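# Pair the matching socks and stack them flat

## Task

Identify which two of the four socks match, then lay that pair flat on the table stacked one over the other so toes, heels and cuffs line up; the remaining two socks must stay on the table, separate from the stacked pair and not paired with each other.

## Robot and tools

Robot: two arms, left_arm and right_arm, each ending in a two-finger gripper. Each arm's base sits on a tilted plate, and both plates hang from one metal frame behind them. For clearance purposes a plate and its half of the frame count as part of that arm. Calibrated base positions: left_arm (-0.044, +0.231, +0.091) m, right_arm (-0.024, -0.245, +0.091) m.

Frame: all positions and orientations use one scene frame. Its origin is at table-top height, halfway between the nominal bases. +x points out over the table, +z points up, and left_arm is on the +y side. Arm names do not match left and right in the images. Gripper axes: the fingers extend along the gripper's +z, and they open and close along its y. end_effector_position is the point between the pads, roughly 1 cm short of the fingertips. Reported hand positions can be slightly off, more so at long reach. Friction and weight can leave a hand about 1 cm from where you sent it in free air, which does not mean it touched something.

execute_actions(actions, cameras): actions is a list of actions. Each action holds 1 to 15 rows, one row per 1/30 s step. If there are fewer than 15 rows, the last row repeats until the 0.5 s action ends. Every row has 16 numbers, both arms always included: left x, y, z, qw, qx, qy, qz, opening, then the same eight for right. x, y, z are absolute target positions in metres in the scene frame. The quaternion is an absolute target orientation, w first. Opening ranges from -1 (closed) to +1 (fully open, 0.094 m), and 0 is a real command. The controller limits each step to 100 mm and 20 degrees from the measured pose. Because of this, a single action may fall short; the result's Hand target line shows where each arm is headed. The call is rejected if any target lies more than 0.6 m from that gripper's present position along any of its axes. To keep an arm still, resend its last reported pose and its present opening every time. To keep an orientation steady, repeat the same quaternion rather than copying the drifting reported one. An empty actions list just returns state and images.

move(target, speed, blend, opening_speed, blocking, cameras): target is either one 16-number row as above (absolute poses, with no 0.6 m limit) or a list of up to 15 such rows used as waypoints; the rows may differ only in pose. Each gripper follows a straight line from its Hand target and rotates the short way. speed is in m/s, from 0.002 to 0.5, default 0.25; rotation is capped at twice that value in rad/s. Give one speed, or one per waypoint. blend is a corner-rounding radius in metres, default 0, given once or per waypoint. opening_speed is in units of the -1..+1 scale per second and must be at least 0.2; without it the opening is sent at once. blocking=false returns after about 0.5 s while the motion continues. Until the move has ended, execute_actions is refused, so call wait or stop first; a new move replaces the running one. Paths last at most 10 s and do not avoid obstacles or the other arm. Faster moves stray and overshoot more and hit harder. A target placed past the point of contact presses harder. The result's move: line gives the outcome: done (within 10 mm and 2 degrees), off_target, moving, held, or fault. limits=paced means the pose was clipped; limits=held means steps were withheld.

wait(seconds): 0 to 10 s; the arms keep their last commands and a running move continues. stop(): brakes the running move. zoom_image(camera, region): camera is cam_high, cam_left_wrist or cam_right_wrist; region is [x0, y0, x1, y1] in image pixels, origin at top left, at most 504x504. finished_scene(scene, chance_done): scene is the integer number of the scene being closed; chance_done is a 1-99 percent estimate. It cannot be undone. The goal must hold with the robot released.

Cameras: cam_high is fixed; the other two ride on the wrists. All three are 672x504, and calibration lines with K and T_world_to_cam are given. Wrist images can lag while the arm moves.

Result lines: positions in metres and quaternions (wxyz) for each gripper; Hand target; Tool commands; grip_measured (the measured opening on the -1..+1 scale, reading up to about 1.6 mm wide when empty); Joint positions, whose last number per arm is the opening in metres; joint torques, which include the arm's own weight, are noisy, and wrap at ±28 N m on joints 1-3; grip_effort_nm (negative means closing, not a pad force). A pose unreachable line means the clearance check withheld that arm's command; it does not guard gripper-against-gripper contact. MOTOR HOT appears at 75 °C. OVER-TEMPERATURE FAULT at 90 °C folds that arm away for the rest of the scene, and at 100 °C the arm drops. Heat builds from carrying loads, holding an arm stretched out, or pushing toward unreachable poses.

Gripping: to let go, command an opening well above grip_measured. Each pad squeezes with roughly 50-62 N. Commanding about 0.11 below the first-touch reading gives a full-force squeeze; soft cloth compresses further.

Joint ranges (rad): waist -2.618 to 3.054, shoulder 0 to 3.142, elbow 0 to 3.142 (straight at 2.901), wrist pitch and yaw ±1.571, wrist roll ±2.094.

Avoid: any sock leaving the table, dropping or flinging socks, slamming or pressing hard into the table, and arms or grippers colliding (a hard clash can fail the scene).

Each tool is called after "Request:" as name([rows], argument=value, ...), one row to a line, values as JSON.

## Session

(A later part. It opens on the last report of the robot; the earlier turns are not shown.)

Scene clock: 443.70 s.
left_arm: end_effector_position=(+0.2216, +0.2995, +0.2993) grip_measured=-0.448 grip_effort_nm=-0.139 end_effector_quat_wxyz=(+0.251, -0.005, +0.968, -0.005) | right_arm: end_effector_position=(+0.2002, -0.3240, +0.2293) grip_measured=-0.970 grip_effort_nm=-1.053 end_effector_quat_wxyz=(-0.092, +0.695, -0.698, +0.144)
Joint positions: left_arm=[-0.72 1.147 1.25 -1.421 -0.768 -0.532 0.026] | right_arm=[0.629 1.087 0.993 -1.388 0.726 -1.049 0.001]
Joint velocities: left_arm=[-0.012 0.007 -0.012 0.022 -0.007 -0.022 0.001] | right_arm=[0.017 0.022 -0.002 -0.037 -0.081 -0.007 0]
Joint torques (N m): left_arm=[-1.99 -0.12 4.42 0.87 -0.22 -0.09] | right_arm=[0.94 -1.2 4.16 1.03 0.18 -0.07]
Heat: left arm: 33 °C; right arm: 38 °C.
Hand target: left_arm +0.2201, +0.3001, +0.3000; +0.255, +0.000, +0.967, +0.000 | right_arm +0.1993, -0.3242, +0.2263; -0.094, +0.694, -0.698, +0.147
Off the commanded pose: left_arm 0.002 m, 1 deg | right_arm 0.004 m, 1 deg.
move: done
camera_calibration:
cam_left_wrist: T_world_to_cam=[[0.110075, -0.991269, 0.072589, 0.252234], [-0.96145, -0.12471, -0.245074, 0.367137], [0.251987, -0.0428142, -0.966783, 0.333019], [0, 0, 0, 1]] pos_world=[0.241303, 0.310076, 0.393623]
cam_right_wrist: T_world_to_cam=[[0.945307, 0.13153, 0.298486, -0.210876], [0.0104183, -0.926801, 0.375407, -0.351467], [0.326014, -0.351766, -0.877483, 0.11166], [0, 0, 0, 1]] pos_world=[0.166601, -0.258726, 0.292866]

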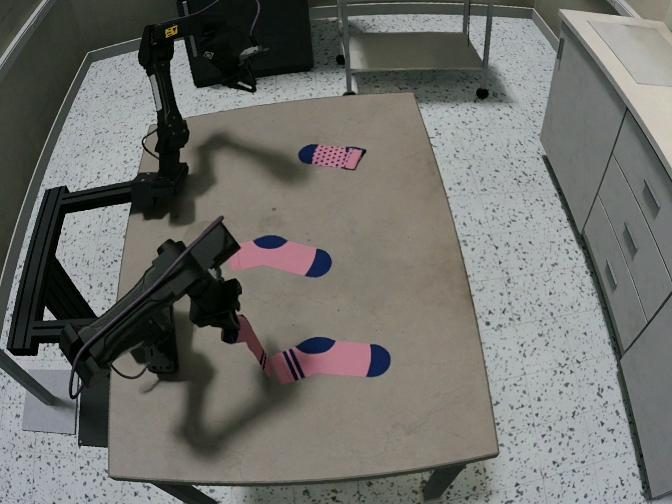

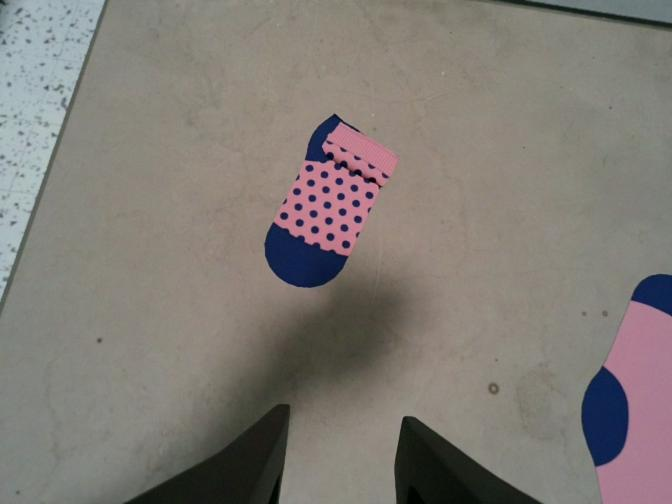

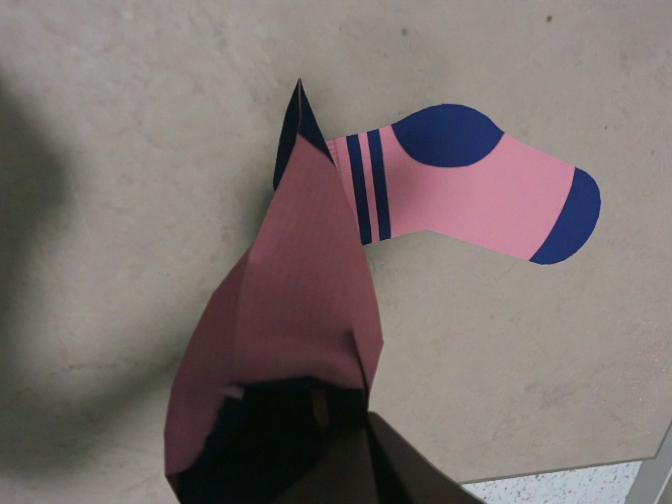

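Request:
move([
  [0.22,0.3,0.3,0.255,0,0.967,0,-0.45,0.22,-0.325,0.17,0.0868,-0.6965,0.6965,-0.1503,-1],
  [0.22,0.3,0.3,0.255,0,0.967,0,-0.45,0.29,-0.323,0.14,0.0868,-0.6965,0.6965,-0.1503,-1],
  [0.22,0.3,0.3,0.255,0,0.967,0,-0.45,0.37,-0.319,0.1,0,-0.7071,0.7071,0,-1],
  [0.22,0.3,0.3,0.255,0,0.967,0,-0.45,0.44,-0.312,0.045,0,-0.7071,0.7071,0,-1],
], speed=0.12, blend=0.015)

Request:
zoom_image(camera="cam_high", region=[220, 260, 430, 420])

Scene clock: 451.43 s.
left_arm: end_effector_position=(+0.2216, +0.2995, +0.2993) grip_measured=-0.448 grip_effort_nm=-0.129 end_effector_quat_wxyz=(+0.251, -0.005, +0.968, -0.005) | right_arm: end_effector_position=(+0.4400, -0.3168, +0.0470) grip_measured=-0.970 grip_effort_nm=-1.048 end_effector_quat_wxyz=(+0.006, +0.702, -0.712, +0.014)
Joint positions: left_arm=[-0.72 1.147 1.25 -1.421 -0.768 -0.532 0.026] | right_arm=[0.039 2.234 1.797 -0.997 0.523 -1.553 0.001]
Joint velocities: left_arm=[0.002 -0.012 -0.017 0.007 0.051 -0.007 0] | right_arm=[-0.017 -0.007 -0.017 -0.051 -0.051 -0.007 -0.001]
Joint torques (N m): left_arm=[-2.18 -0.16 4.15 0.88 -0.27 -0.11] | right_arm=[5.64 -10.54 7.17 0.17 -0.11 -0.05]
Heat: left arm: 33 °C; right arm: 37 °C.
Hand target: left_arm +0.2201, +0.3001, +0.3000; +0.255, +0.000, +0.967, +0.000 | right_arm +0.4410, -0.3128, +0.0436; +0.007, +0.708, -0.706, +0.004
Off the commanded pose: left_arm 0.002 m, 1 deg | right_arm 0.005 m, 2 deg.
move: done
camera_calibration:
cam_left_wrist: T_world_to_cam=[[0.110075, -0.991269, 0.072589, 0.252234], [-0.96145, -0.12471, -0.245074, 0.367137], [0.251987, -0.0428142, -0.966783, 0.333019], [0, 0, 0, 1]] pos_world=[0.241303, 0.310076, 0.393623]
cam_right_wrist: T_world_to_cam=[[0.993523, 0.112757, -0.0140731, -0.396523], [0.111539, -0.944065, 0.310324, -0.325768], [0.0217052, -0.309884, -0.950527, 0.0266948], [0, 0, 0, 1]] pos_world=[0.429712, -0.254563, 0.120888]

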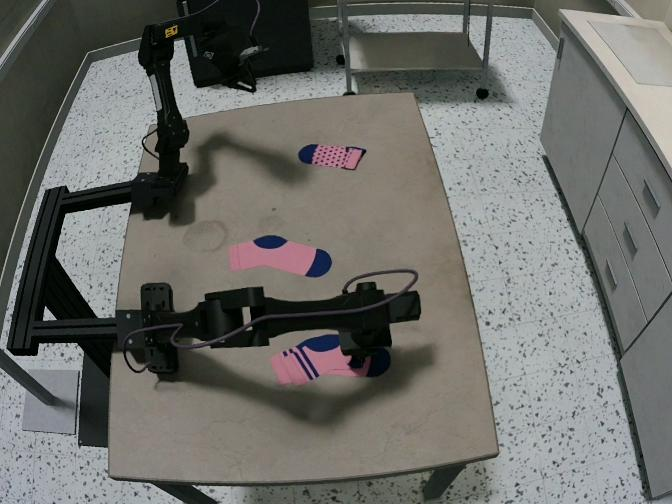

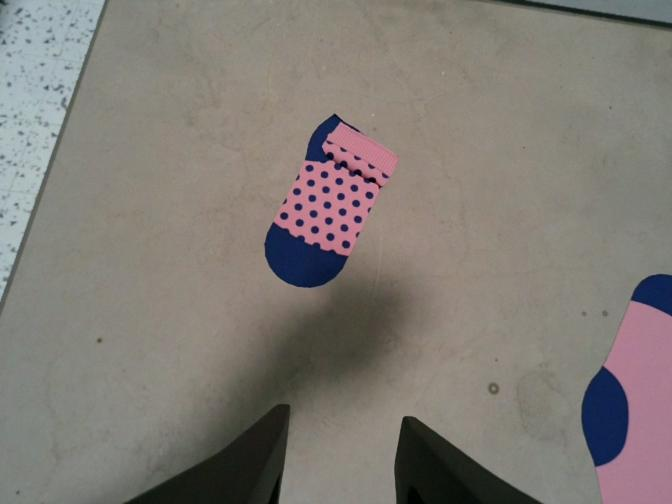

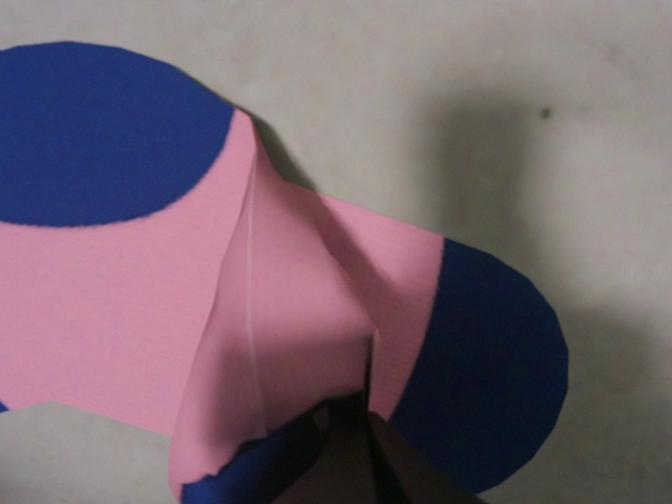

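Scaled by 2.400.

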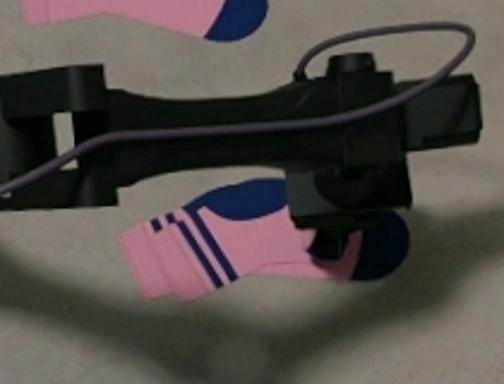

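Request:
move([
  [0.22,0.3,0.3,0.255,0,0.967,0,-0.45,0.475,-0.31,0.045,0,-0.7071,0.7071,0,-1],
  [0.22,0.3,0.3,0.255,0,0.967,0,-0.45,0.475,-0.31,0.03,0,-0.7071,0.7071,0,-1],
  [0.22,0.3,0.3,0.255,0,0.967,0,-0.45,0.455,-0.31,0.005,0,-0.7071,0.7071,0,-1],
], speed=0.08)

Request:
move(target=[0.22,0.3,0.3,0.255,0,0.967,0,-0.45,0.455,-0.31,0.005,0,-0.7071,0.7071,0,0], opening_speed=1, cameras=[])

Request:
move([
  [0.22,0.3,0.3,0.255,0,0.967,0,-0.45,0.455,-0.31,0.12,0,-0.7071,0.7071,0,0],
  [0.22,0.3,0.3,0.255,0,0.967,0,-0.45,0.28,-0.24,0.29,0.19,0,0.982,0,0],
])

Scene clock: 458.23 s.
left_arm: end_effector_position=(+0.2216, +0.2995, +0.2993) grip_measured=-0.448 grip_effort_nm=-0.125 end_effector_quat_wxyz=(+0.251, -0.005, +0.968, -0.005) | right_arm: end_effector_position=(+0.4688, -0.3155, +0.0254) grip_measured=-0.970 grip_effort_nm=-1.048 end_effector_quat_wxyz=(-0.011, +0.701, -0.713, +0.023)
Joint positions: left_arm=[-0.72 1.147 1.25 -1.421 -0.768 -0.532 0.026] | right_arm=[0.015 2.337 1.905 -0.947 0.507 -1.597 0.001]
Joint velocities: left_arm=[-0.012 -0.022 0.007 -0.007 -0.037 -0.022 0] | right_arm=[-0.002 -0.012 -0.017 -0.066 -0.007 0.022 0]
Joint torques (N m): left_arm=[-1.92 -0.02 4.4 0.86 -0.25 -0.08] | right_arm=[4.74 -11.69 2.4 0.62 -0.17 -0.08]
Heat: left arm: 33 °C; right arm: 38 °C.
Hand target: left_arm +0.2201, +0.3001, +0.3000; +0.255, +0.000, +0.967, +0.000 | right_arm +0.4547, -0.3101, +0.0056; +0.001, +0.707, -0.707, +0.000
Off the commanded pose: left_arm 0.002 m, 1 deg | right_arm 0.025 m, 3 deg.
move: off_target (right_arm)
camera_calibration:
cam_left_wrist: T_world_to_cam=[[0.110075, -0.991269, 0.072589, 0.252234], [-0.96145, -0.12471, -0.245074, 0.367137], [0.251987, -0.0428142, -0.966783, 0.333019], [0, 0, 0, 1]] pos_world=[0.241303, 0.310076, 0.393623]
cam_right_wrist: T_world_to_cam=[[0.993704, 0.109493, 0.0237415, -0.427697], [0.0972039, -0.947933, 0.303273, -0.315339], [0.0557117, -0.299056, -0.952608, -0.00655154], [0, 0, 0, 1]] pos_world=[0.456022, -0.254049, 0.099547]

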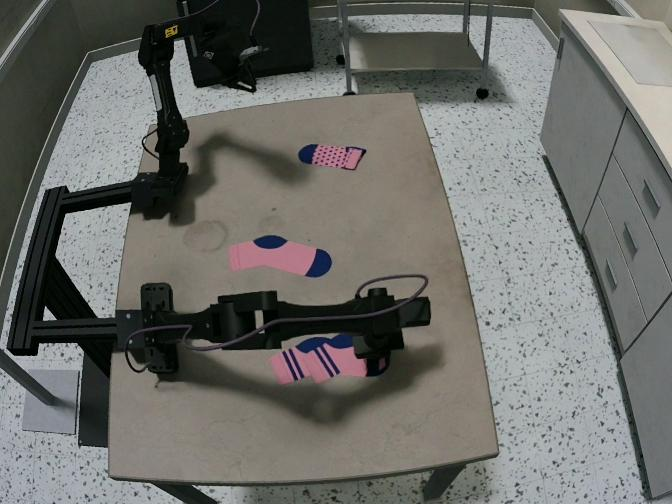

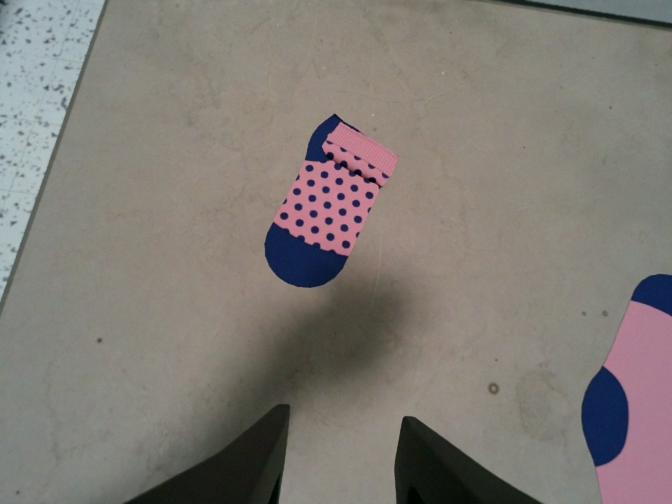

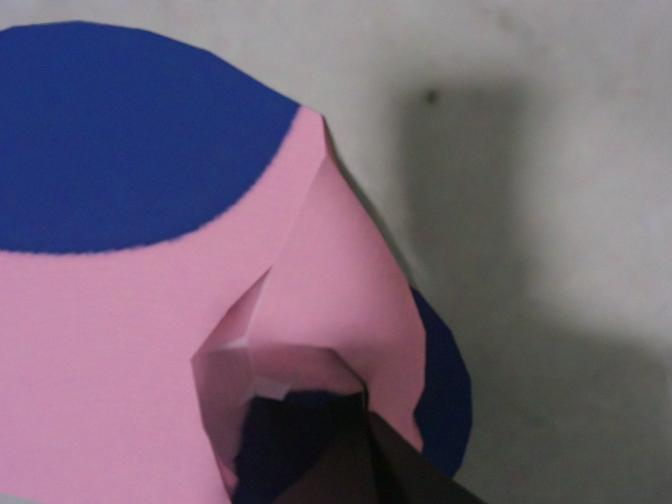

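Scene clock: 459.47 s.
left_arm: end_effector_position=(+0.2216, +0.2995, +0.2993) grip_measured=-0.448 grip_effort_nm=-0.129 end_effector_quat_wxyz=(+0.251, -0.005, +0.968, -0.005) | right_arm: end_effector_position=(+0.4777, -0.3154, +0.0252) grip_measured=-0.003 grip_effort_nm=0.120 end_effector_quat_wxyz=(-0.024, +0.694, -0.719, +0.034)
Joint positions: left_arm=[-0.72 1.147 1.25 -1.421 -0.768 -0.532 0.026] | right_arm=[0.013 2.337 1.903 -0.905 0.503 -1.599 0.047]
Joint velocities: left_arm=[-0.002 -0.007 -0.002 -0.051 0.022 -0.022 -0.001] | right_arm=[-0.002 -0.002 0.002 -0.022 0.007 -0.022 0]
Joint torques (N m): left_arm=[-2.03 -0.2 4.46 0.88 -0.25 -0.03] | right_arm=[4.88 -11.69 2.77 0.2 -0.14 -0.06]
Heat: left arm: 33 °C; right arm: 38 °C.
Hand target: left_arm +0.2201, +0.3001, +0.3000; +0.255, +0.000, +0.967, +0.000 | right_arm +0.4554, -0.3103, +0.0057; +0.000, +0.707, -0.707, +0.000
Off the commanded pose: left_arm 0.002 m, 1 deg | right_arm 0.031 m, 5 deg.
move: off_target (right_arm)
No camera images: "cameras" was empty.

Scene clock: 464.20 s.
left_arm: end_effector_position=(+0.2216, +0.2995, +0.2993) grip_measured=-0.448 grip_effort_nm=-0.134 end_effector_quat_wxyz=(+0.251, -0.005, +0.968, -0.005) | right_arm: end_effector_position=(+0.2823, -0.2357, +0.2883) grip_measured=-0.002 grip_effort_nm=0.090 end_effector_quat_wxyz=(+0.190, +0.006, +0.982, +0.015)
Joint positions: left_arm=[-0.72 1.147 1.25 -1.421 -0.768 -0.532 0.026] | right_arm=[0.754 1.521 1.41 -1.355 0.678 0.634 0.047]
Joint velocities: left_arm=[0.007 -0.002 -0.012 -0.037 0.007 -0.037 0.001] | right_arm=[-0.012 0.017 -0.007 0.007 -0.051 0.037 0]
Joint torques (N m): left_arm=[-2.09 -0.09 4.18 0.85 -0.23 -0.08] | right_arm=[3.88 -4.07 5.63 0.77 0.26 0.1]
Heat: left arm: 33 °C; right arm: 38 °C.
Hand target: left_arm +0.2201, +0.3001, +0.3000; +0.255, +0.000, +0.967, +0.000 | right_arm +0.2790, -0.2381, +0.2913; +0.193, +0.003, +0.981, +0.010
Off the commanded pose: left_arm 0.002 m, 1 deg | right_arm 0.005 m, 2 deg.
move: done
camera_calibration:
cam_left_wrist: T_world_to_cam=[[0.110075, -0.991269, 0.072589, 0.252234], [-0.96145, -0.12471, -0.245074, 0.367137], [0.251987, -0.0428142, -0.966783, 0.333019], [0, 0, 0, 1]] pos_world=[0.241303, 0.310076, 0.393623]
cam_right_wrist: T_world_to_cam=[[0.118206, -0.992982, -0.00377094, -0.262052], [-0.988406, -0.117296, -0.0964159, 0.316125], [0.095297, 0.0151242, -0.995334, 0.353321], [0, 0, 0, 1]] pos_world=[0.309765, -0.228476, 0.381163]

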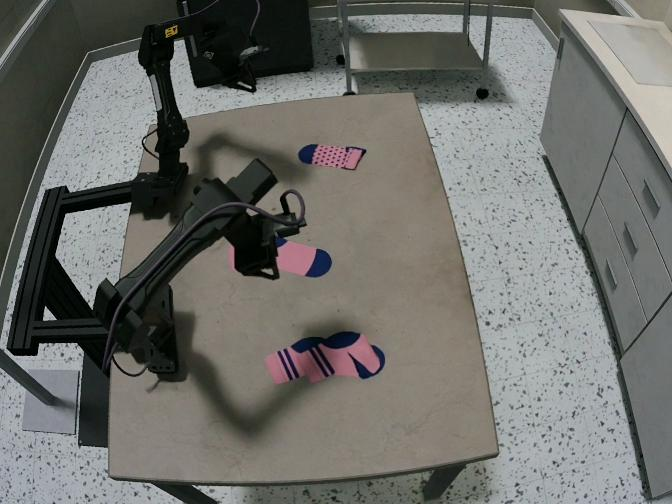

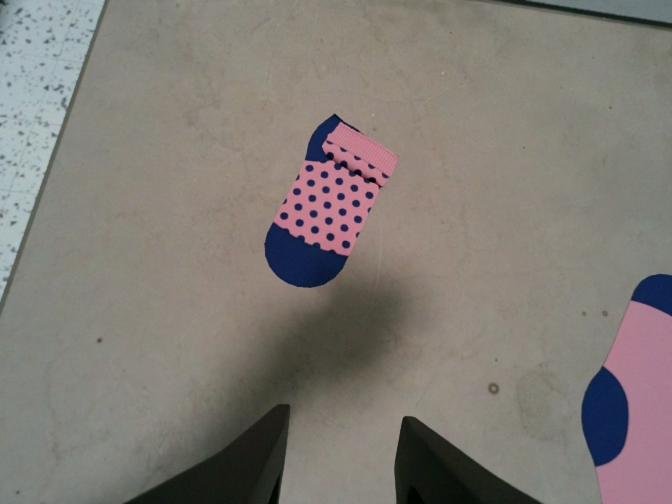

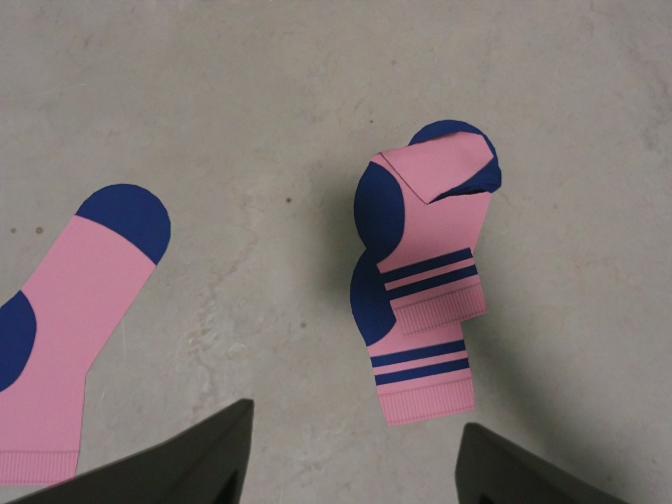

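Request:
move([
  [0.22,0.3,0.3,0.255,0,0.967,0,-0.45,0.36,-0.3,0.1,0,0,1,0,-1],
  [0.22,0.3,0.3,0.255,0,0.967,0,-0.45,0.36,-0.3,0.0,0,0,1,0,-1],
  [0.22,0.3,0.3,0.255,0,0.967,0,-0.45,0.25,-0.305,0.0,0,0,1,0,-1],
], speed=[0.2,0.06,0.05])

Request:
zoom_image(camera="cam_high", region=[220, 260, 430, 420])

Scene clock: 476.43 s.
left_arm: end_effector_position=(+0.2216, +0.2995, +0.2993) grip_measured=-0.448 grip_effort_nm=-0.125 end_effector_quat_wxyz=(+0.251, -0.005, +0.968, -0.005) | right_arm: end_effector_position=(+0.2951, -0.3097, +0.0175) grip_measured=-0.986 grip_effort_nm=-0.774 end_effector_quat_wxyz=(+0.065, +0.025, +0.998, -0.010)
Joint positions: left_arm=[-0.72 1.147 1.25 -1.421 -0.768 -0.532 0.026] | right_arm=[0.01 1.724 0.818 -0.376 0.506 -0.043 0.001]
Joint velocities: left_arm=[-0.022 -0.017 0.012 0.066 0.022 0.022 0] | right_arm=[0.012 0.017 0.012 0.037 -0.081 0.066 -0.001]
Joint torques (N m): left_arm=[-2.02 -0.08 4.34 0.84 -0.26 -0.05] | right_arm=[1.33 -5.31 0.79 -0.12 0 -0.06]
Heat: left arm: 33 °C; right arm: 36 °C.
Hand target: left_arm +0.2201, +0.3001, +0.3000; +0.255, +0.000, +0.967, +0.000 | right_arm +0.2539, -0.3073, -0.0004; -0.002, -0.001, +1.000, -0.009
Off the commanded pose: left_arm 0.002 m, 1 deg | right_arm 0.049 m, 8 deg.
move: off_target (right_arm)
camera_calibration:
cam_left_wrist: T_world_to_cam=[[0.110075, -0.991269, 0.072589, 0.252234], [-0.96145, -0.12471, -0.245074, 0.367137], [0.251987, -0.0428142, -0.966783, 0.333019], [0, 0, 0, 1]] pos_world=[0.241303, 0.310076, 0.393623]
cam_right_wrist: T_world_to_cam=[[0.0772047, -0.996942, 0.0121168, -0.327561], [-0.984624, -0.0743294, 0.158086, 0.301732], [-0.156702, -0.0241354, -0.987351, 0.145802], [0, 0, 0, 1]] pos_world=[0.345229, -0.300612, 0.100228]

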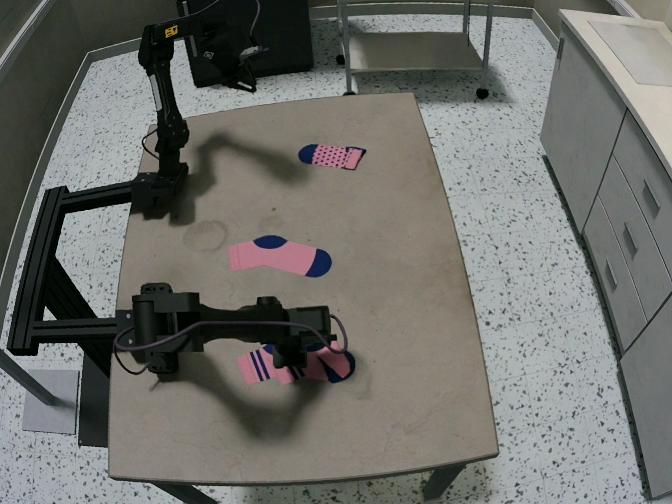

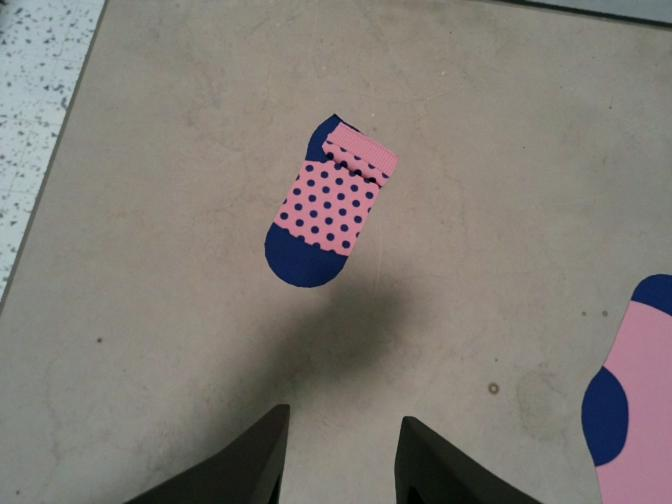

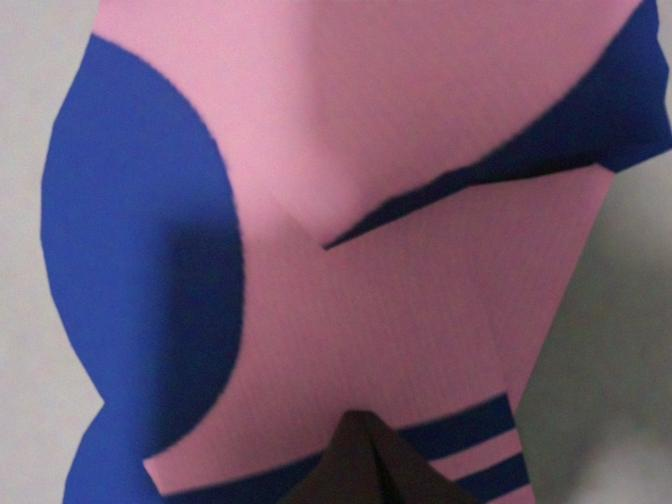

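Scaled by 2.400.

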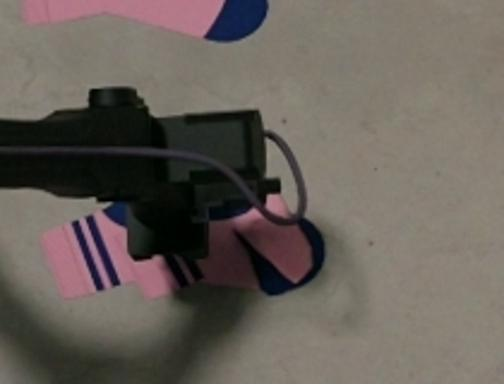

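Request:
move([
  [0.22,0.3,0.3,0.255,0,0.967,0,-0.45,0.3,-0.3,0.1,0,0,1,0,-1],
  [0.22,0.3,0.3,0.255,0,0.967,0,-0.45,0.26,-0.24,0.29,0.19,0,0.982,0,-1],
], cameras=["cam_right_wrist","cam_high"])

Scene clock: 487.17 s.
left_arm: end_effector_position=(+0.2216, +0.2995, +0.2993) grip_measured=-0.448 grip_effort_nm=-0.134 end_effector_quat_wxyz=(+0.251, -0.005, +0.968, -0.005) | right_arm: end_effector_position=(+0.2552, -0.2359, +0.2846) grip_measured=-0.986 grip_effort_nm=-0.774 end_effector_quat_wxyz=(+0.186, +0.001, +0.982, +0.012)
Joint positions: left_arm=[-0.72 1.147 1.25 -1.421 -0.768 -0.532 0.026] | right_arm=[0.819 1.462 1.333 -1.398 0.681 0.711 0.001]
Joint velocities: left_arm=[-0.017 -0.012 0.002 0.007 -0.081 -0.037 0] | right_arm=[-0.007 0.017 -0.017 0.007 -0.081 -0.022 -0.001]
Joint torques (N m): left_arm=[-2 0.1 4.27 0.87 -0.26 -0.09] | right_arm=[3.21 -2.07 7.69 0.7 0.29 0.06]
Heat: left arm: 33 °C; right arm: 36 °C.
Hand target: left_arm +0.2201, +0.3001, +0.3000; +0.255, +0.000, +0.967, +0.000 | right_arm +0.2574, -0.2374, +0.2920; +0.194, +0.002, +0.981, +0.010
Off the commanded pose: left_arm 0.002 m, 1 deg | right_arm 0.008 m, 1 deg.
move: done
camera_calibration:
cam_right_wrist: T_world_to_cam=[[0.12845, -0.991713, 0.00252678, -0.263213], [-0.987774, -0.128166, -0.0887451, 0.284024], [0.0883335, 0.00890344, -0.996051, 0.352824], [0, 0, 0, 1]] pos_world=[0.283195, -0.22777, 0.377301]
Images, in order (width x height): cam_high 672x504, cam_right_wrist 672x504.

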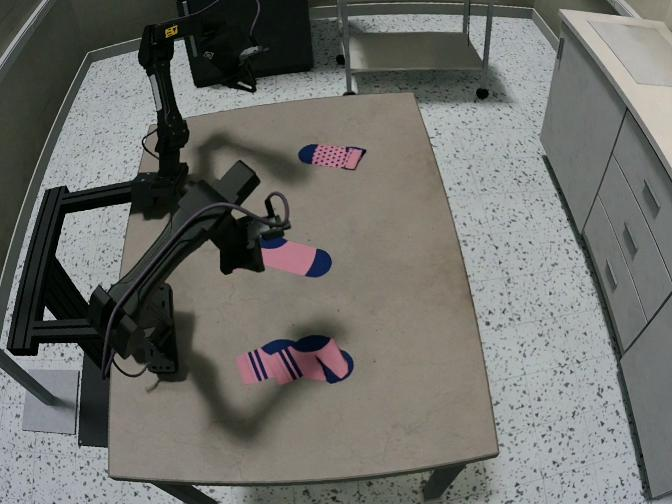

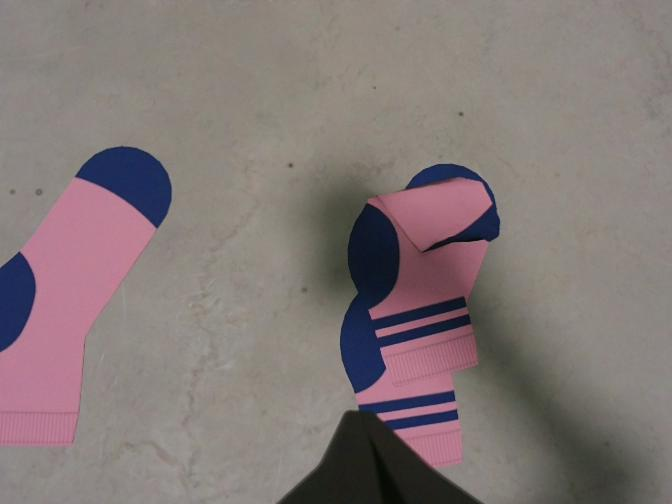

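Request:
move([
  [0.22,0.3,0.3,0.255,0,0.967,0,-0.45,0.355,-0.31,0.1,0,0,1,0,-1],
  [0.22,0.3,0.3,0.255,0,0.967,0,-0.45,0.355,-0.31,0.012,0,0,1,0,-1],
  [0.22,0.3,0.3,0.255,0,0.967,0,-0.45,0.5,-0.33,0.012,0,0,1,0,-1],
], speed=[0.2,0.06,0.06], cameras=["cam_right_wrist","cam_high"])

Request:
zoom_image(camera="cam_high", region=[220, 260, 430, 420])

Scene clock: 497.63 s.
left_arm: end_effector_position=(+0.2216, +0.2995, +0.2993) grip_measured=-0.448 grip_effort_nm=-0.139 end_effector_quat_wxyz=(+0.251, -0.005, +0.968, -0.005) | right_arm: end_effector_position=(+0.5030, -0.3369, +0.0207) grip_measured=-0.986 grip_effort_nm=-0.774 end_effector_quat_wxyz=(+0.011, +0.006, +1.000, -0.015)
Joint positions: left_arm=[-0.72 1.147 1.25 -1.421 -0.768 -0.532 0.026] | right_arm=[-0.022 2.537 2.305 -1.155 0.515 -0.058 0.001]
Joint velocities: left_arm=[-0.017 0.007 -0.007 -0.037 0.022 0.037 -0.001] | right_arm=[0.002 0.007 0.002 -0.037 -0.066 0.022 0]
Joint torques (N m): left_arm=[-2.04 -0.28 4.33 0.91 -0.25 -0.07] | right_arm=[6.2 -11.75 7.38 0.2 -0.06 -0.04]
Heat: left arm: 33 °C; right arm: 36 °C.
Hand target: left_arm +0.2201, +0.3001, +0.3000; +0.255, +0.000, +0.967, +0.000 | right_arm +0.5000, -0.3322, +0.0106; -0.002, -0.002, +1.000, -0.011
Off the commanded pose: left_arm 0.002 m, 1 deg | right_arm 0.011 m, 2 deg.
move: off_target (right_arm)
camera_calibration:
cam_right_wrist: T_world_to_cam=[[0.114036, -0.993403, 0.0121132, -0.388052], [-0.95842, -0.106793, 0.264626, 0.477565], [-0.261587, -0.0417865, -0.964275, 0.227158], [0, 0, 0, 1]] pos_world=[0.561381, -0.324999, 0.0973673]
Images, in order (width x height): cam_high 672x504, cam_right_wrist 672x504.

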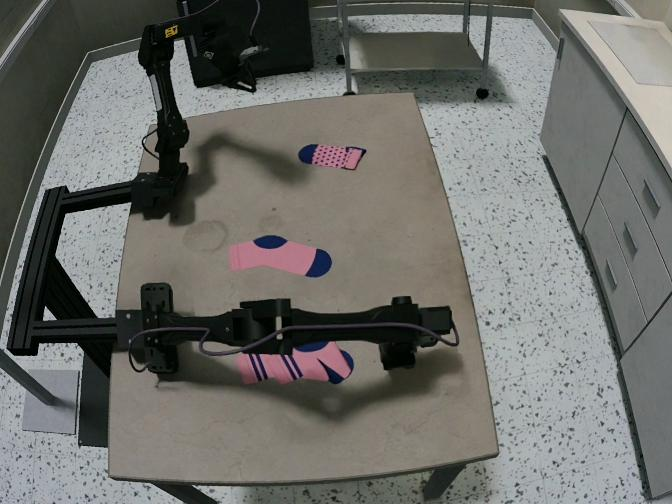

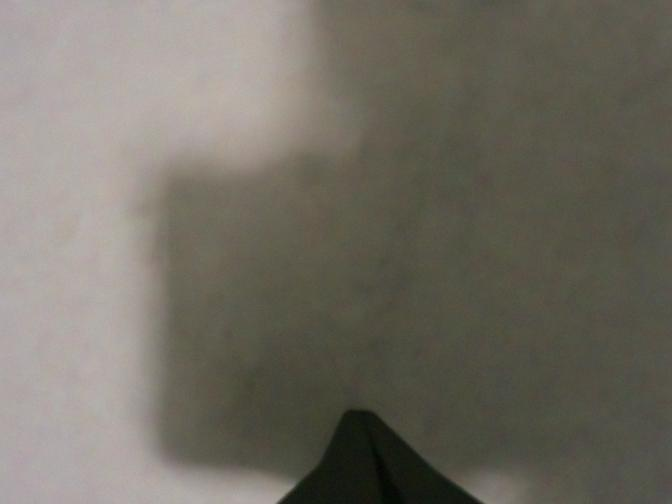

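Scaled by 2.400.

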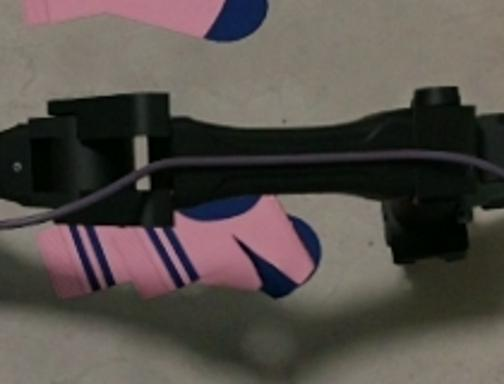

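Request:
move([
  [0.22,0.3,0.3,0.255,0,0.967,0,-0.45,0.48,-0.32,0.09,0,0,1,0,-1],
  [0.22,0.3,0.3,0.255,0,0.967,0,-0.45,0.365,-0.32,0.09,0,0,1,0,-1],
  [0.22,0.3,0.3,0.255,0,0.967,0,-0.45,0.365,-0.32,-0.002,0,0,1,0,-1],
  [0.22,0.3,0.3,0.255,0,0.967,0,-0.45,0.46,-0.338,-0.002,0,0,1,0,-1],
], speed=[0.2,0.2,0.06,0.05], cameras=["cam_right_wrist","cam_high"])

Request:
zoom_image(camera="cam_high", region=[220, 260, 430, 420])

Scene clock: 507.13 s.
left_arm: end_effector_position=(+0.2216, +0.2995, +0.2993) grip_measured=-0.448 grip_effort_nm=-0.129 end_effector_quat_wxyz=(+0.251, -0.005, +0.968, -0.005) | right_arm: end_effector_position=(+0.4624, -0.3407, +0.0252) grip_measured=-0.986 grip_effort_nm=-0.774 end_effector_quat_wxyz=(+0.018, +0.001, +1.000, -0.001)
Joint positions: left_arm=[-0.72 1.147 1.25 -1.421 -0.768 -0.532 0.026] | right_arm=[-0.04 2.299 1.89 -0.955 0.481 -0.094 0.001]
Joint velocities: left_arm=[0.007 -0.022 -0.007 -0.007 -0.007 -0.007 -0.001] | right_arm=[-0.012 0.002 0.012 -0.007 -0.051 -0.11 0]
Joint torques (N m): left_arm=[-2.04 -0.1 4.41 0.84 -0.27 -0.05] | right_arm=[4.08 -8.28 5.9 0.7 -0.01 -0.07]
Heat: left arm: 33 °C; right arm: 37 °C.
Hand target: left_arm +0.2201, +0.3001, +0.3000; +0.255, +0.000, +0.967, +0.000 | right_arm +0.4592, -0.3382, -0.0016; +0.000, +0.000, +1.000, +0.000
Off the commanded pose: left_arm 0.002 m, 1 deg | right_arm 0.027 m, 2 deg.
move: off_target (right_arm)
camera_calibration:
cam_right_wrist: T_world_to_cam=[[0.124648, -0.992085, -0.015203, -0.391019], [-0.960747, -0.12451, 0.247916, 0.432508], [-0.247847, -0.016296, -0.968662, 0.223246], [0, 0, 0, 1]] pos_world=[0.519601, -0.330435, 0.103079]
Images, in order (width x height): cam_high 672x504, cam_right_wrist 672x504.

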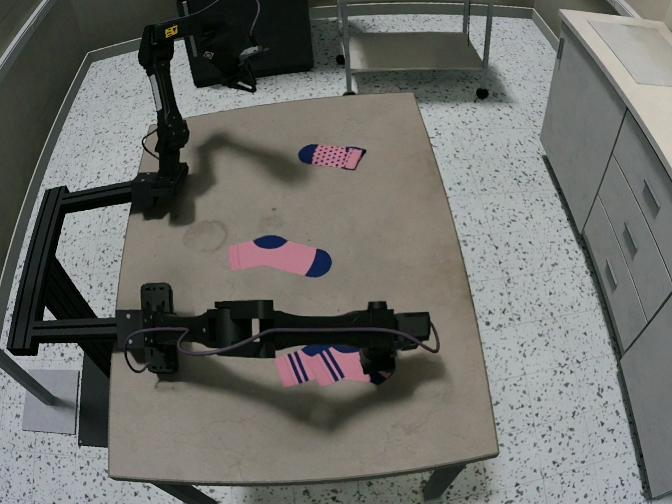

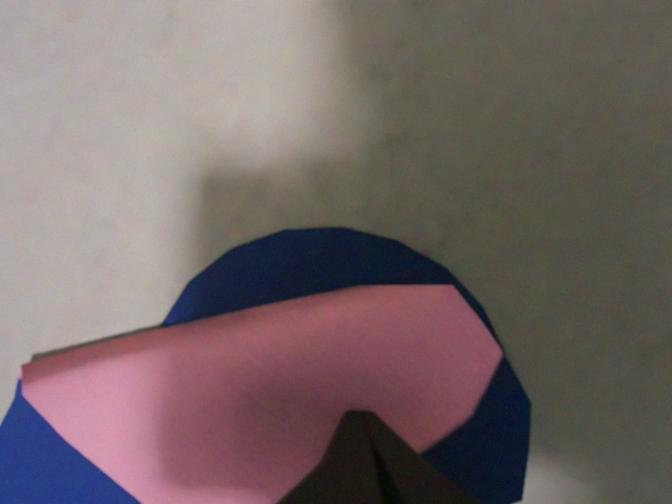

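Scaled by 2.400.

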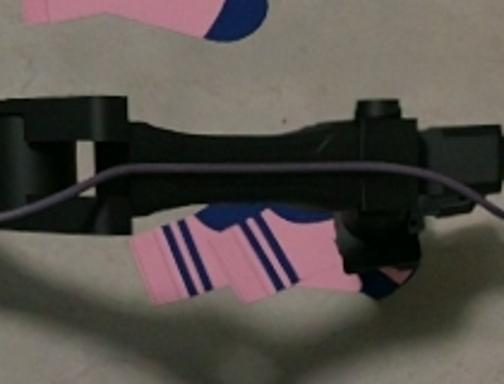

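Request:
move([
  [0.22,0.3,0.3,0.255,0,0.967,0,-0.45,0.35,-0.295,-0.004,0,0,1,0,-1],
  [0.22,0.3,0.3,0.255,0,0.967,0,-0.45,0.38,-0.3,0.08,0,0,1,0,-1],
  [0.22,0.3,0.3,0.255,0,0.967,0,-0.45,0.335,-0.31,0.12,0,0,1,0,-1],
], speed=[0.05,0.15,0.15], cameras=["cam_right_wrist","cam_high"])

Request:
zoom_image(camera="cam_high", region=[220, 260, 430, 420])

Scene clock: 522.00 s.
left_arm: end_effector_position=(+0.2216, +0.2995, +0.2993) grip_measured=-0.448 grip_effort_nm=-0.134 end_effector_quat_wxyz=(+0.251, -0.005, +0.968, -0.005) | right_arm: end_effector_position=(+0.3441, -0.3138, +0.1163) grip_measured=-0.986 grip_effort_nm=-0.774 end_effector_quat_wxyz=(+0.007, +0.008, +1.000, +0.000)
Joint positions: left_arm=[-0.72 1.147 1.25 -1.421 -0.768 -0.532 0.026] | right_arm=[0.133 1.815 1.383 -1.05 0.505 0.127 0.001]
Joint velocities: left_arm=[-0.002 0.012 -0.007 -0.007 -0.007 -0.037 0] | right_arm=[0.007 -0.002 -0.012 -0.022 -0.081 0.066 0]
Joint torques (N m): left_arm=[-2.02 0.14 4.33 0.89 -0.28 -0.09] | right_arm=[5.57 -10.36 3.74 0.22 -0.02 0.1]
Heat: left arm: 33 °C; right arm: 36 °C.
Hand target: left_arm +0.2201, +0.3001, +0.3000; +0.255, +0.000, +0.967, +0.000 | right_arm +0.3358, -0.3097, +0.1197; +0.002, +0.000, +1.000, +0.001
Off the commanded pose: left_arm 0.002 m, 1 deg | right_arm 0.011 m, 1 deg.
move: off_target (right_arm)
camera_calibration:
cam_right_wrist: T_world_to_cam=[[0.110025, -0.993738, -0.0194973, -0.343217], [-0.956683, -0.111202, 0.269058, 0.299997], [-0.269541, -0.0109504, -0.962927, 0.291032], [0, 0, 0, 1]] pos_world=[0.403209, -0.304521, 0.192834]
Images, in order (width x height): cam_high 672x504, cam_right_wrist 672x504.

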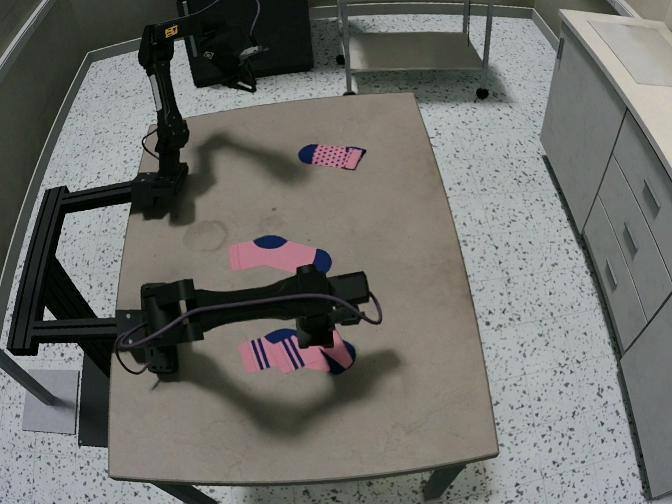

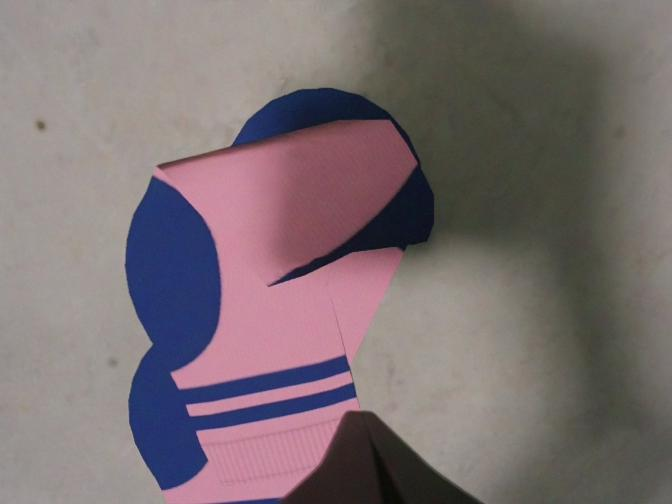

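Scaled by 2.400.

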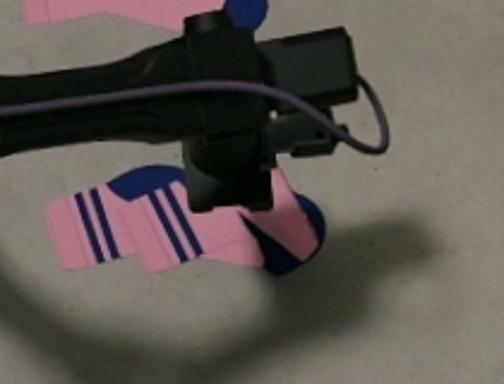

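Request:
move([
  [0.22,0.3,0.3,0.255,0,0.967,0,-0.45,0.362,-0.3,0.06,0,0,1,0,0.0],
  [0.22,0.3,0.3,0.255,0,0.967,0,-0.45,0.362,-0.3,0.008,0,0,1,0,0.0],
], speed=0.08, cameras=["cam_right_wrist"])

Request:
move(target=[0.22,0.3,0.3,0.255,0,0.967,0,-0.45,0.362,-0.3,0.004,0,0,1,0,-0.8], opening_speed=0.8, cameras=["cam_right_wrist"])

Request:
move(target=[0.22,0.3,0.3,0.255,0,0.967,0,-0.45,0.362,-0.3,0.004,0,0,1,0,-1], opening_speed=0.5, cameras=[])

Request:
move(target=[0.22,0.3,0.3,0.255,0,0.967,0,-0.45,0.362,-0.3,0.06,0,0,1,0,-1], speed=0.06)

Request:
zoom_image(camera="cam_high", region=[220, 260, 430, 420])

Scene clock: 529.93 s.
left_arm: end_effector_position=(+0.2216, +0.2995, +0.2993) grip_measured=-0.448 grip_effort_nm=-0.134 end_effector_quat_wxyz=(+0.251, -0.005, +0.968, -0.005) | right_arm: end_effector_position=(+0.3647, -0.3054, +0.0224) grip_measured=-0.002 grip_effort_nm=0.100 end_effector_quat_wxyz=(+0.003, +0.001, +1.000, -0.002)
Joint positions: left_arm=[-0.72 1.147 1.25 -1.421 -0.768 -0.532 0.026] | right_arm=[0.025 2.017 1.31 -0.725 0.496 -0.006 0.047]
Joint velocities: left_arm=[0.012 0.002 0.007 -0.037 -0.022 0.007 0] | right_arm=[-0.007 0.007 0.012 0.007 -0.037 -0.037 0]
Joint torques (N m): left_arm=[-2.15 0.01 4.33 0.87 -0.25 -0.07] | right_arm=[4.1 -7.66 3.11 0.93 -0.01 -0.07]
Heat: left arm: 33 °C; right arm: 37 °C.
Hand target: left_arm +0.2201, +0.3001, +0.3000; +0.255, +0.000, +0.967, +0.000 | right_arm +0.3622, -0.3004, +0.0080; -0.001, +0.000, +1.000, -0.001
Off the commanded pose: left_arm 0.002 m, 1 deg | right_arm 0.016 m, 0 deg.
move: off_target (right_arm)
camera_calibration:
cam_right_wrist: T_world_to_cam=[[0.124945, -0.992014, -0.0172559, -0.343901], [-0.952562, -0.124804, 0.277578, 0.339996], [-0.277515, -0.0182446, -0.960548, 0.20694], [0, 0, 0, 1]] pos_world=[0.424265, -0.294946, 0.0984658]
Images, in order (width x height): cam_right_wrist 672x504.

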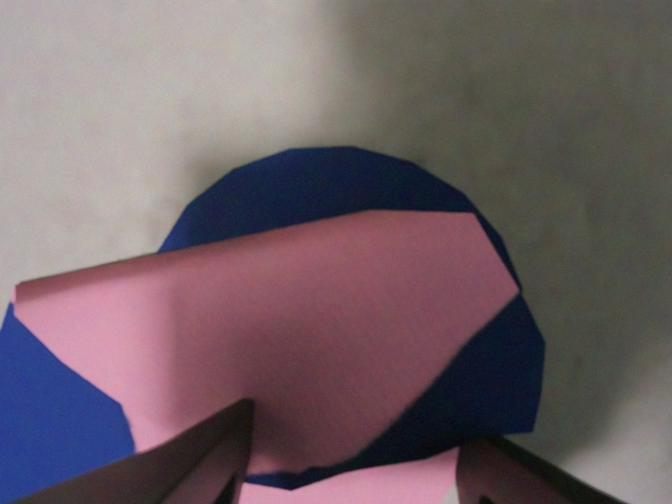

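Scene clock: 531.17 s.
left_arm: end_effector_position=(+0.2216, +0.2995, +0.2993) grip_measured=-0.448 grip_effort_nm=-0.129 end_effector_quat_wxyz=(+0.251, -0.005, +0.968, -0.005) | right_arm: end_effector_position=(+0.3679, -0.2967, +0.0219) grip_measured=-0.797 grip_effort_nm=-0.183 end_effector_quat_wxyz=(+0.010, +0.002, +1.000, +0.021)
Joint positions: left_arm=[-0.72 1.147 1.25 -1.421 -0.768 -0.532 0.026] | right_arm=[0.026 2.017 1.305 -0.704 0.45 -0.01 0.01]
Joint velocities: left_arm=[-0.027 -0.007 0.002 0.007 0.022 0.022 0] | right_arm=[-0.012 -0.012 -0.002 0.051 -0.051 -0.037 0]
Joint torques (N m): left_arm=[-1.96 -0.06 4.37 0.87 -0.29 -0.06] | right_arm=[3.75 -7.53 2.88 0.9 0.42 -0.07]
Heat: left arm: 33 °C; right arm: 37 °C.
Hand target: left_arm +0.2201, +0.3001, +0.3000; +0.255, +0.000, +0.967, +0.000 | right_arm +0.3615, -0.2999, +0.0048; -0.001, +0.000, +1.000, +0.001
Off the commanded pose: left_arm 0.002 m, 1 deg | right_arm 0.019 m, 3 deg.
move: off_target (right_arm)
camera_calibration:
cam_right_wrist: T_world_to_cam=[[0.122522, -0.990608, -0.0606895, -0.333422], [-0.957026, -0.134121, 0.257124, 0.343637], [-0.262849, 0.026578, -0.964471, 0.21544], [0, 0, 0, 1]] pos_world=[0.42635, -0.289928, 0.0991925]
Images, in order (width x height): cam_right_wrist 672x504.

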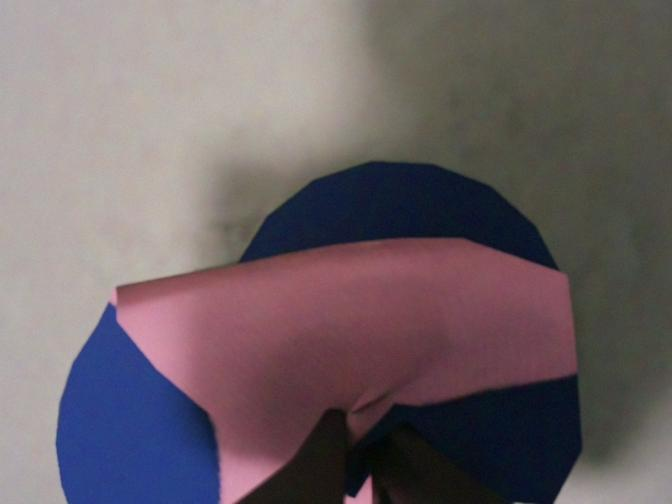

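Scene clock: 531.87 s.
left_arm: end_effector_position=(+0.2216, +0.2995, +0.2993) grip_measured=-0.448 grip_effort_nm=-0.139 end_effector_quat_wxyz=(+0.251, -0.005, +0.968, -0.005) | right_arm: end_effector_position=(+0.3681, -0.2967, +0.0219) grip_measured=-0.969 grip_effort_nm=-1.023 end_effector_quat_wxyz=(+0.010, +0.002, +1.000, +0.021)
Joint positions: left_arm=[-0.72 1.147 1.25 -1.421 -0.768 -0.532 0.026] | right_arm=[0.026 2.017 1.305 -0.704 0.45 -0.01 0.001]
Joint velocities: left_arm=[0.002 0.012 -0.002 -0.007 -0.051 0.022 0] | right_arm=[-0.002 -0.012 0.012 0.051 0.037 -0.051 -0.001]
Joint torques (N m): left_arm=[-2.18 -0.08 4.27 0.88 -0.28 -0.09] | right_arm=[3.75 -7.58 2.81 0.9 0.42 -0.07]
Heat: left arm: 33 °C; right arm: 37 °C.
Hand target: left_arm +0.2201, +0.3001, +0.3000; +0.255, +0.000, +0.967, +0.000 | right_arm +0.3614, -0.3000, +0.0049; -0.001, +0.000, +1.000, +0.000
Off the commanded pose: left_arm 0.002 m, 1 deg | right_arm 0.019 m, 3 deg.
move: off_target (right_arm)
No camera images: "cameras" was empty.

Scene clock: 533.50 s.
left_arm: end_effector_position=(+0.2216, +0.2995, +0.2993) grip_measured=-0.448 grip_effort_nm=-0.125 end_effector_quat_wxyz=(+0.251, -0.005, +0.968, -0.005) | right_arm: end_effector_position=(+0.3522, -0.2976, +0.0435) grip_measured=-0.971 grip_effort_nm=-1.048 end_effector_quat_wxyz=(-0.019, -0.004, +1.000, +0.002)
Joint positions: left_arm=[-0.72 1.147 1.25 -1.421 -0.768 -0.532 0.026] | right_arm=[0.068 1.988 1.332 -0.849 0.491 0.056 0.001]
Joint velocities: left_arm=[-0.017 0.002 -0.007 0.022 -0.022 -0.007 -0.002] | right_arm=[0.007 -0.007 -0.007 -0.051 -0.037 -0.081 0]
Joint torques (N m): left_arm=[-1.98 -0.13 4.4 0.85 -0.26 -0.07] | right_arm=[6.09 -12.56 6.41 0.12 0.08 0.09]
Heat: left arm: 33 °C; right arm: 38 °C.
Hand target: left_arm +0.2201, +0.3001, +0.3000; +0.255, +0.000, +0.967, +0.000 | right_arm +0.3615, -0.2998, +0.0601; +0.001, +0.000, +1.000, +0.001
Off the commanded pose: left_arm 0.002 m, 1 deg | right_arm 0.019 m, 2 deg.
move: off_target (right_arm)
camera_calibration:
cam_left_wrist: T_world_to_cam=[[0.110075, -0.991269, 0.072589, 0.252234], [-0.96145, -0.12471, -0.245074, 0.367137], [0.251987, -0.0428142, -0.966783, 0.333019], [0, 0, 0, 1]] pos_world=[0.241303, 0.310076, 0.393623]
cam_right_wrist: T_world_to_cam=[[0.133524, -0.990584, -0.0302556, -0.336245], [-0.938599, -0.136199, 0.316988, 0.313274], [-0.318124, -0.0139278, -0.947947, 0.238876], [0, 0, 0, 1]] pos_world=[0.414928, -0.287084, 0.116964]

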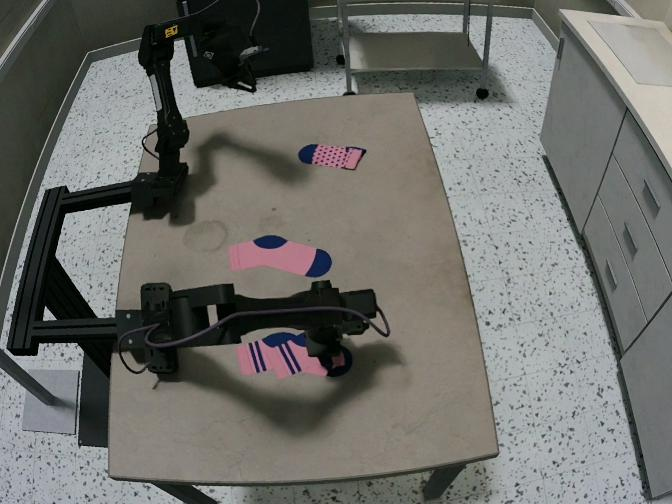

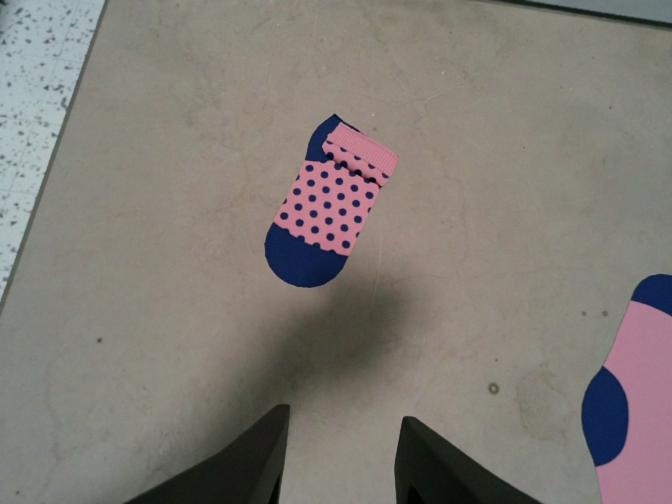

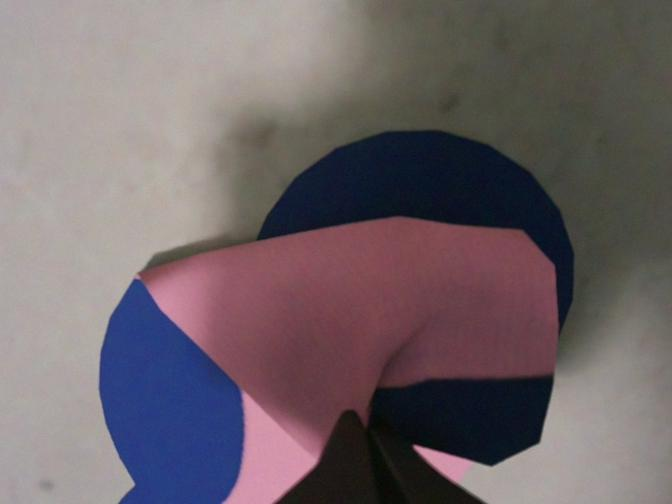

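Scaled by 2.400.

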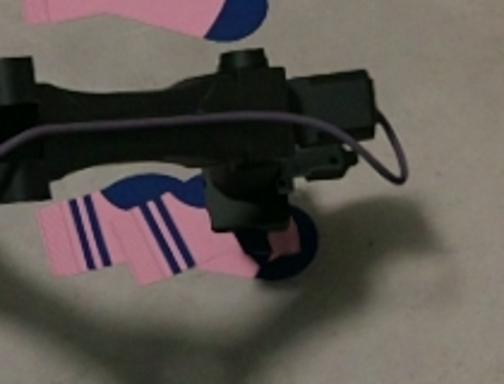

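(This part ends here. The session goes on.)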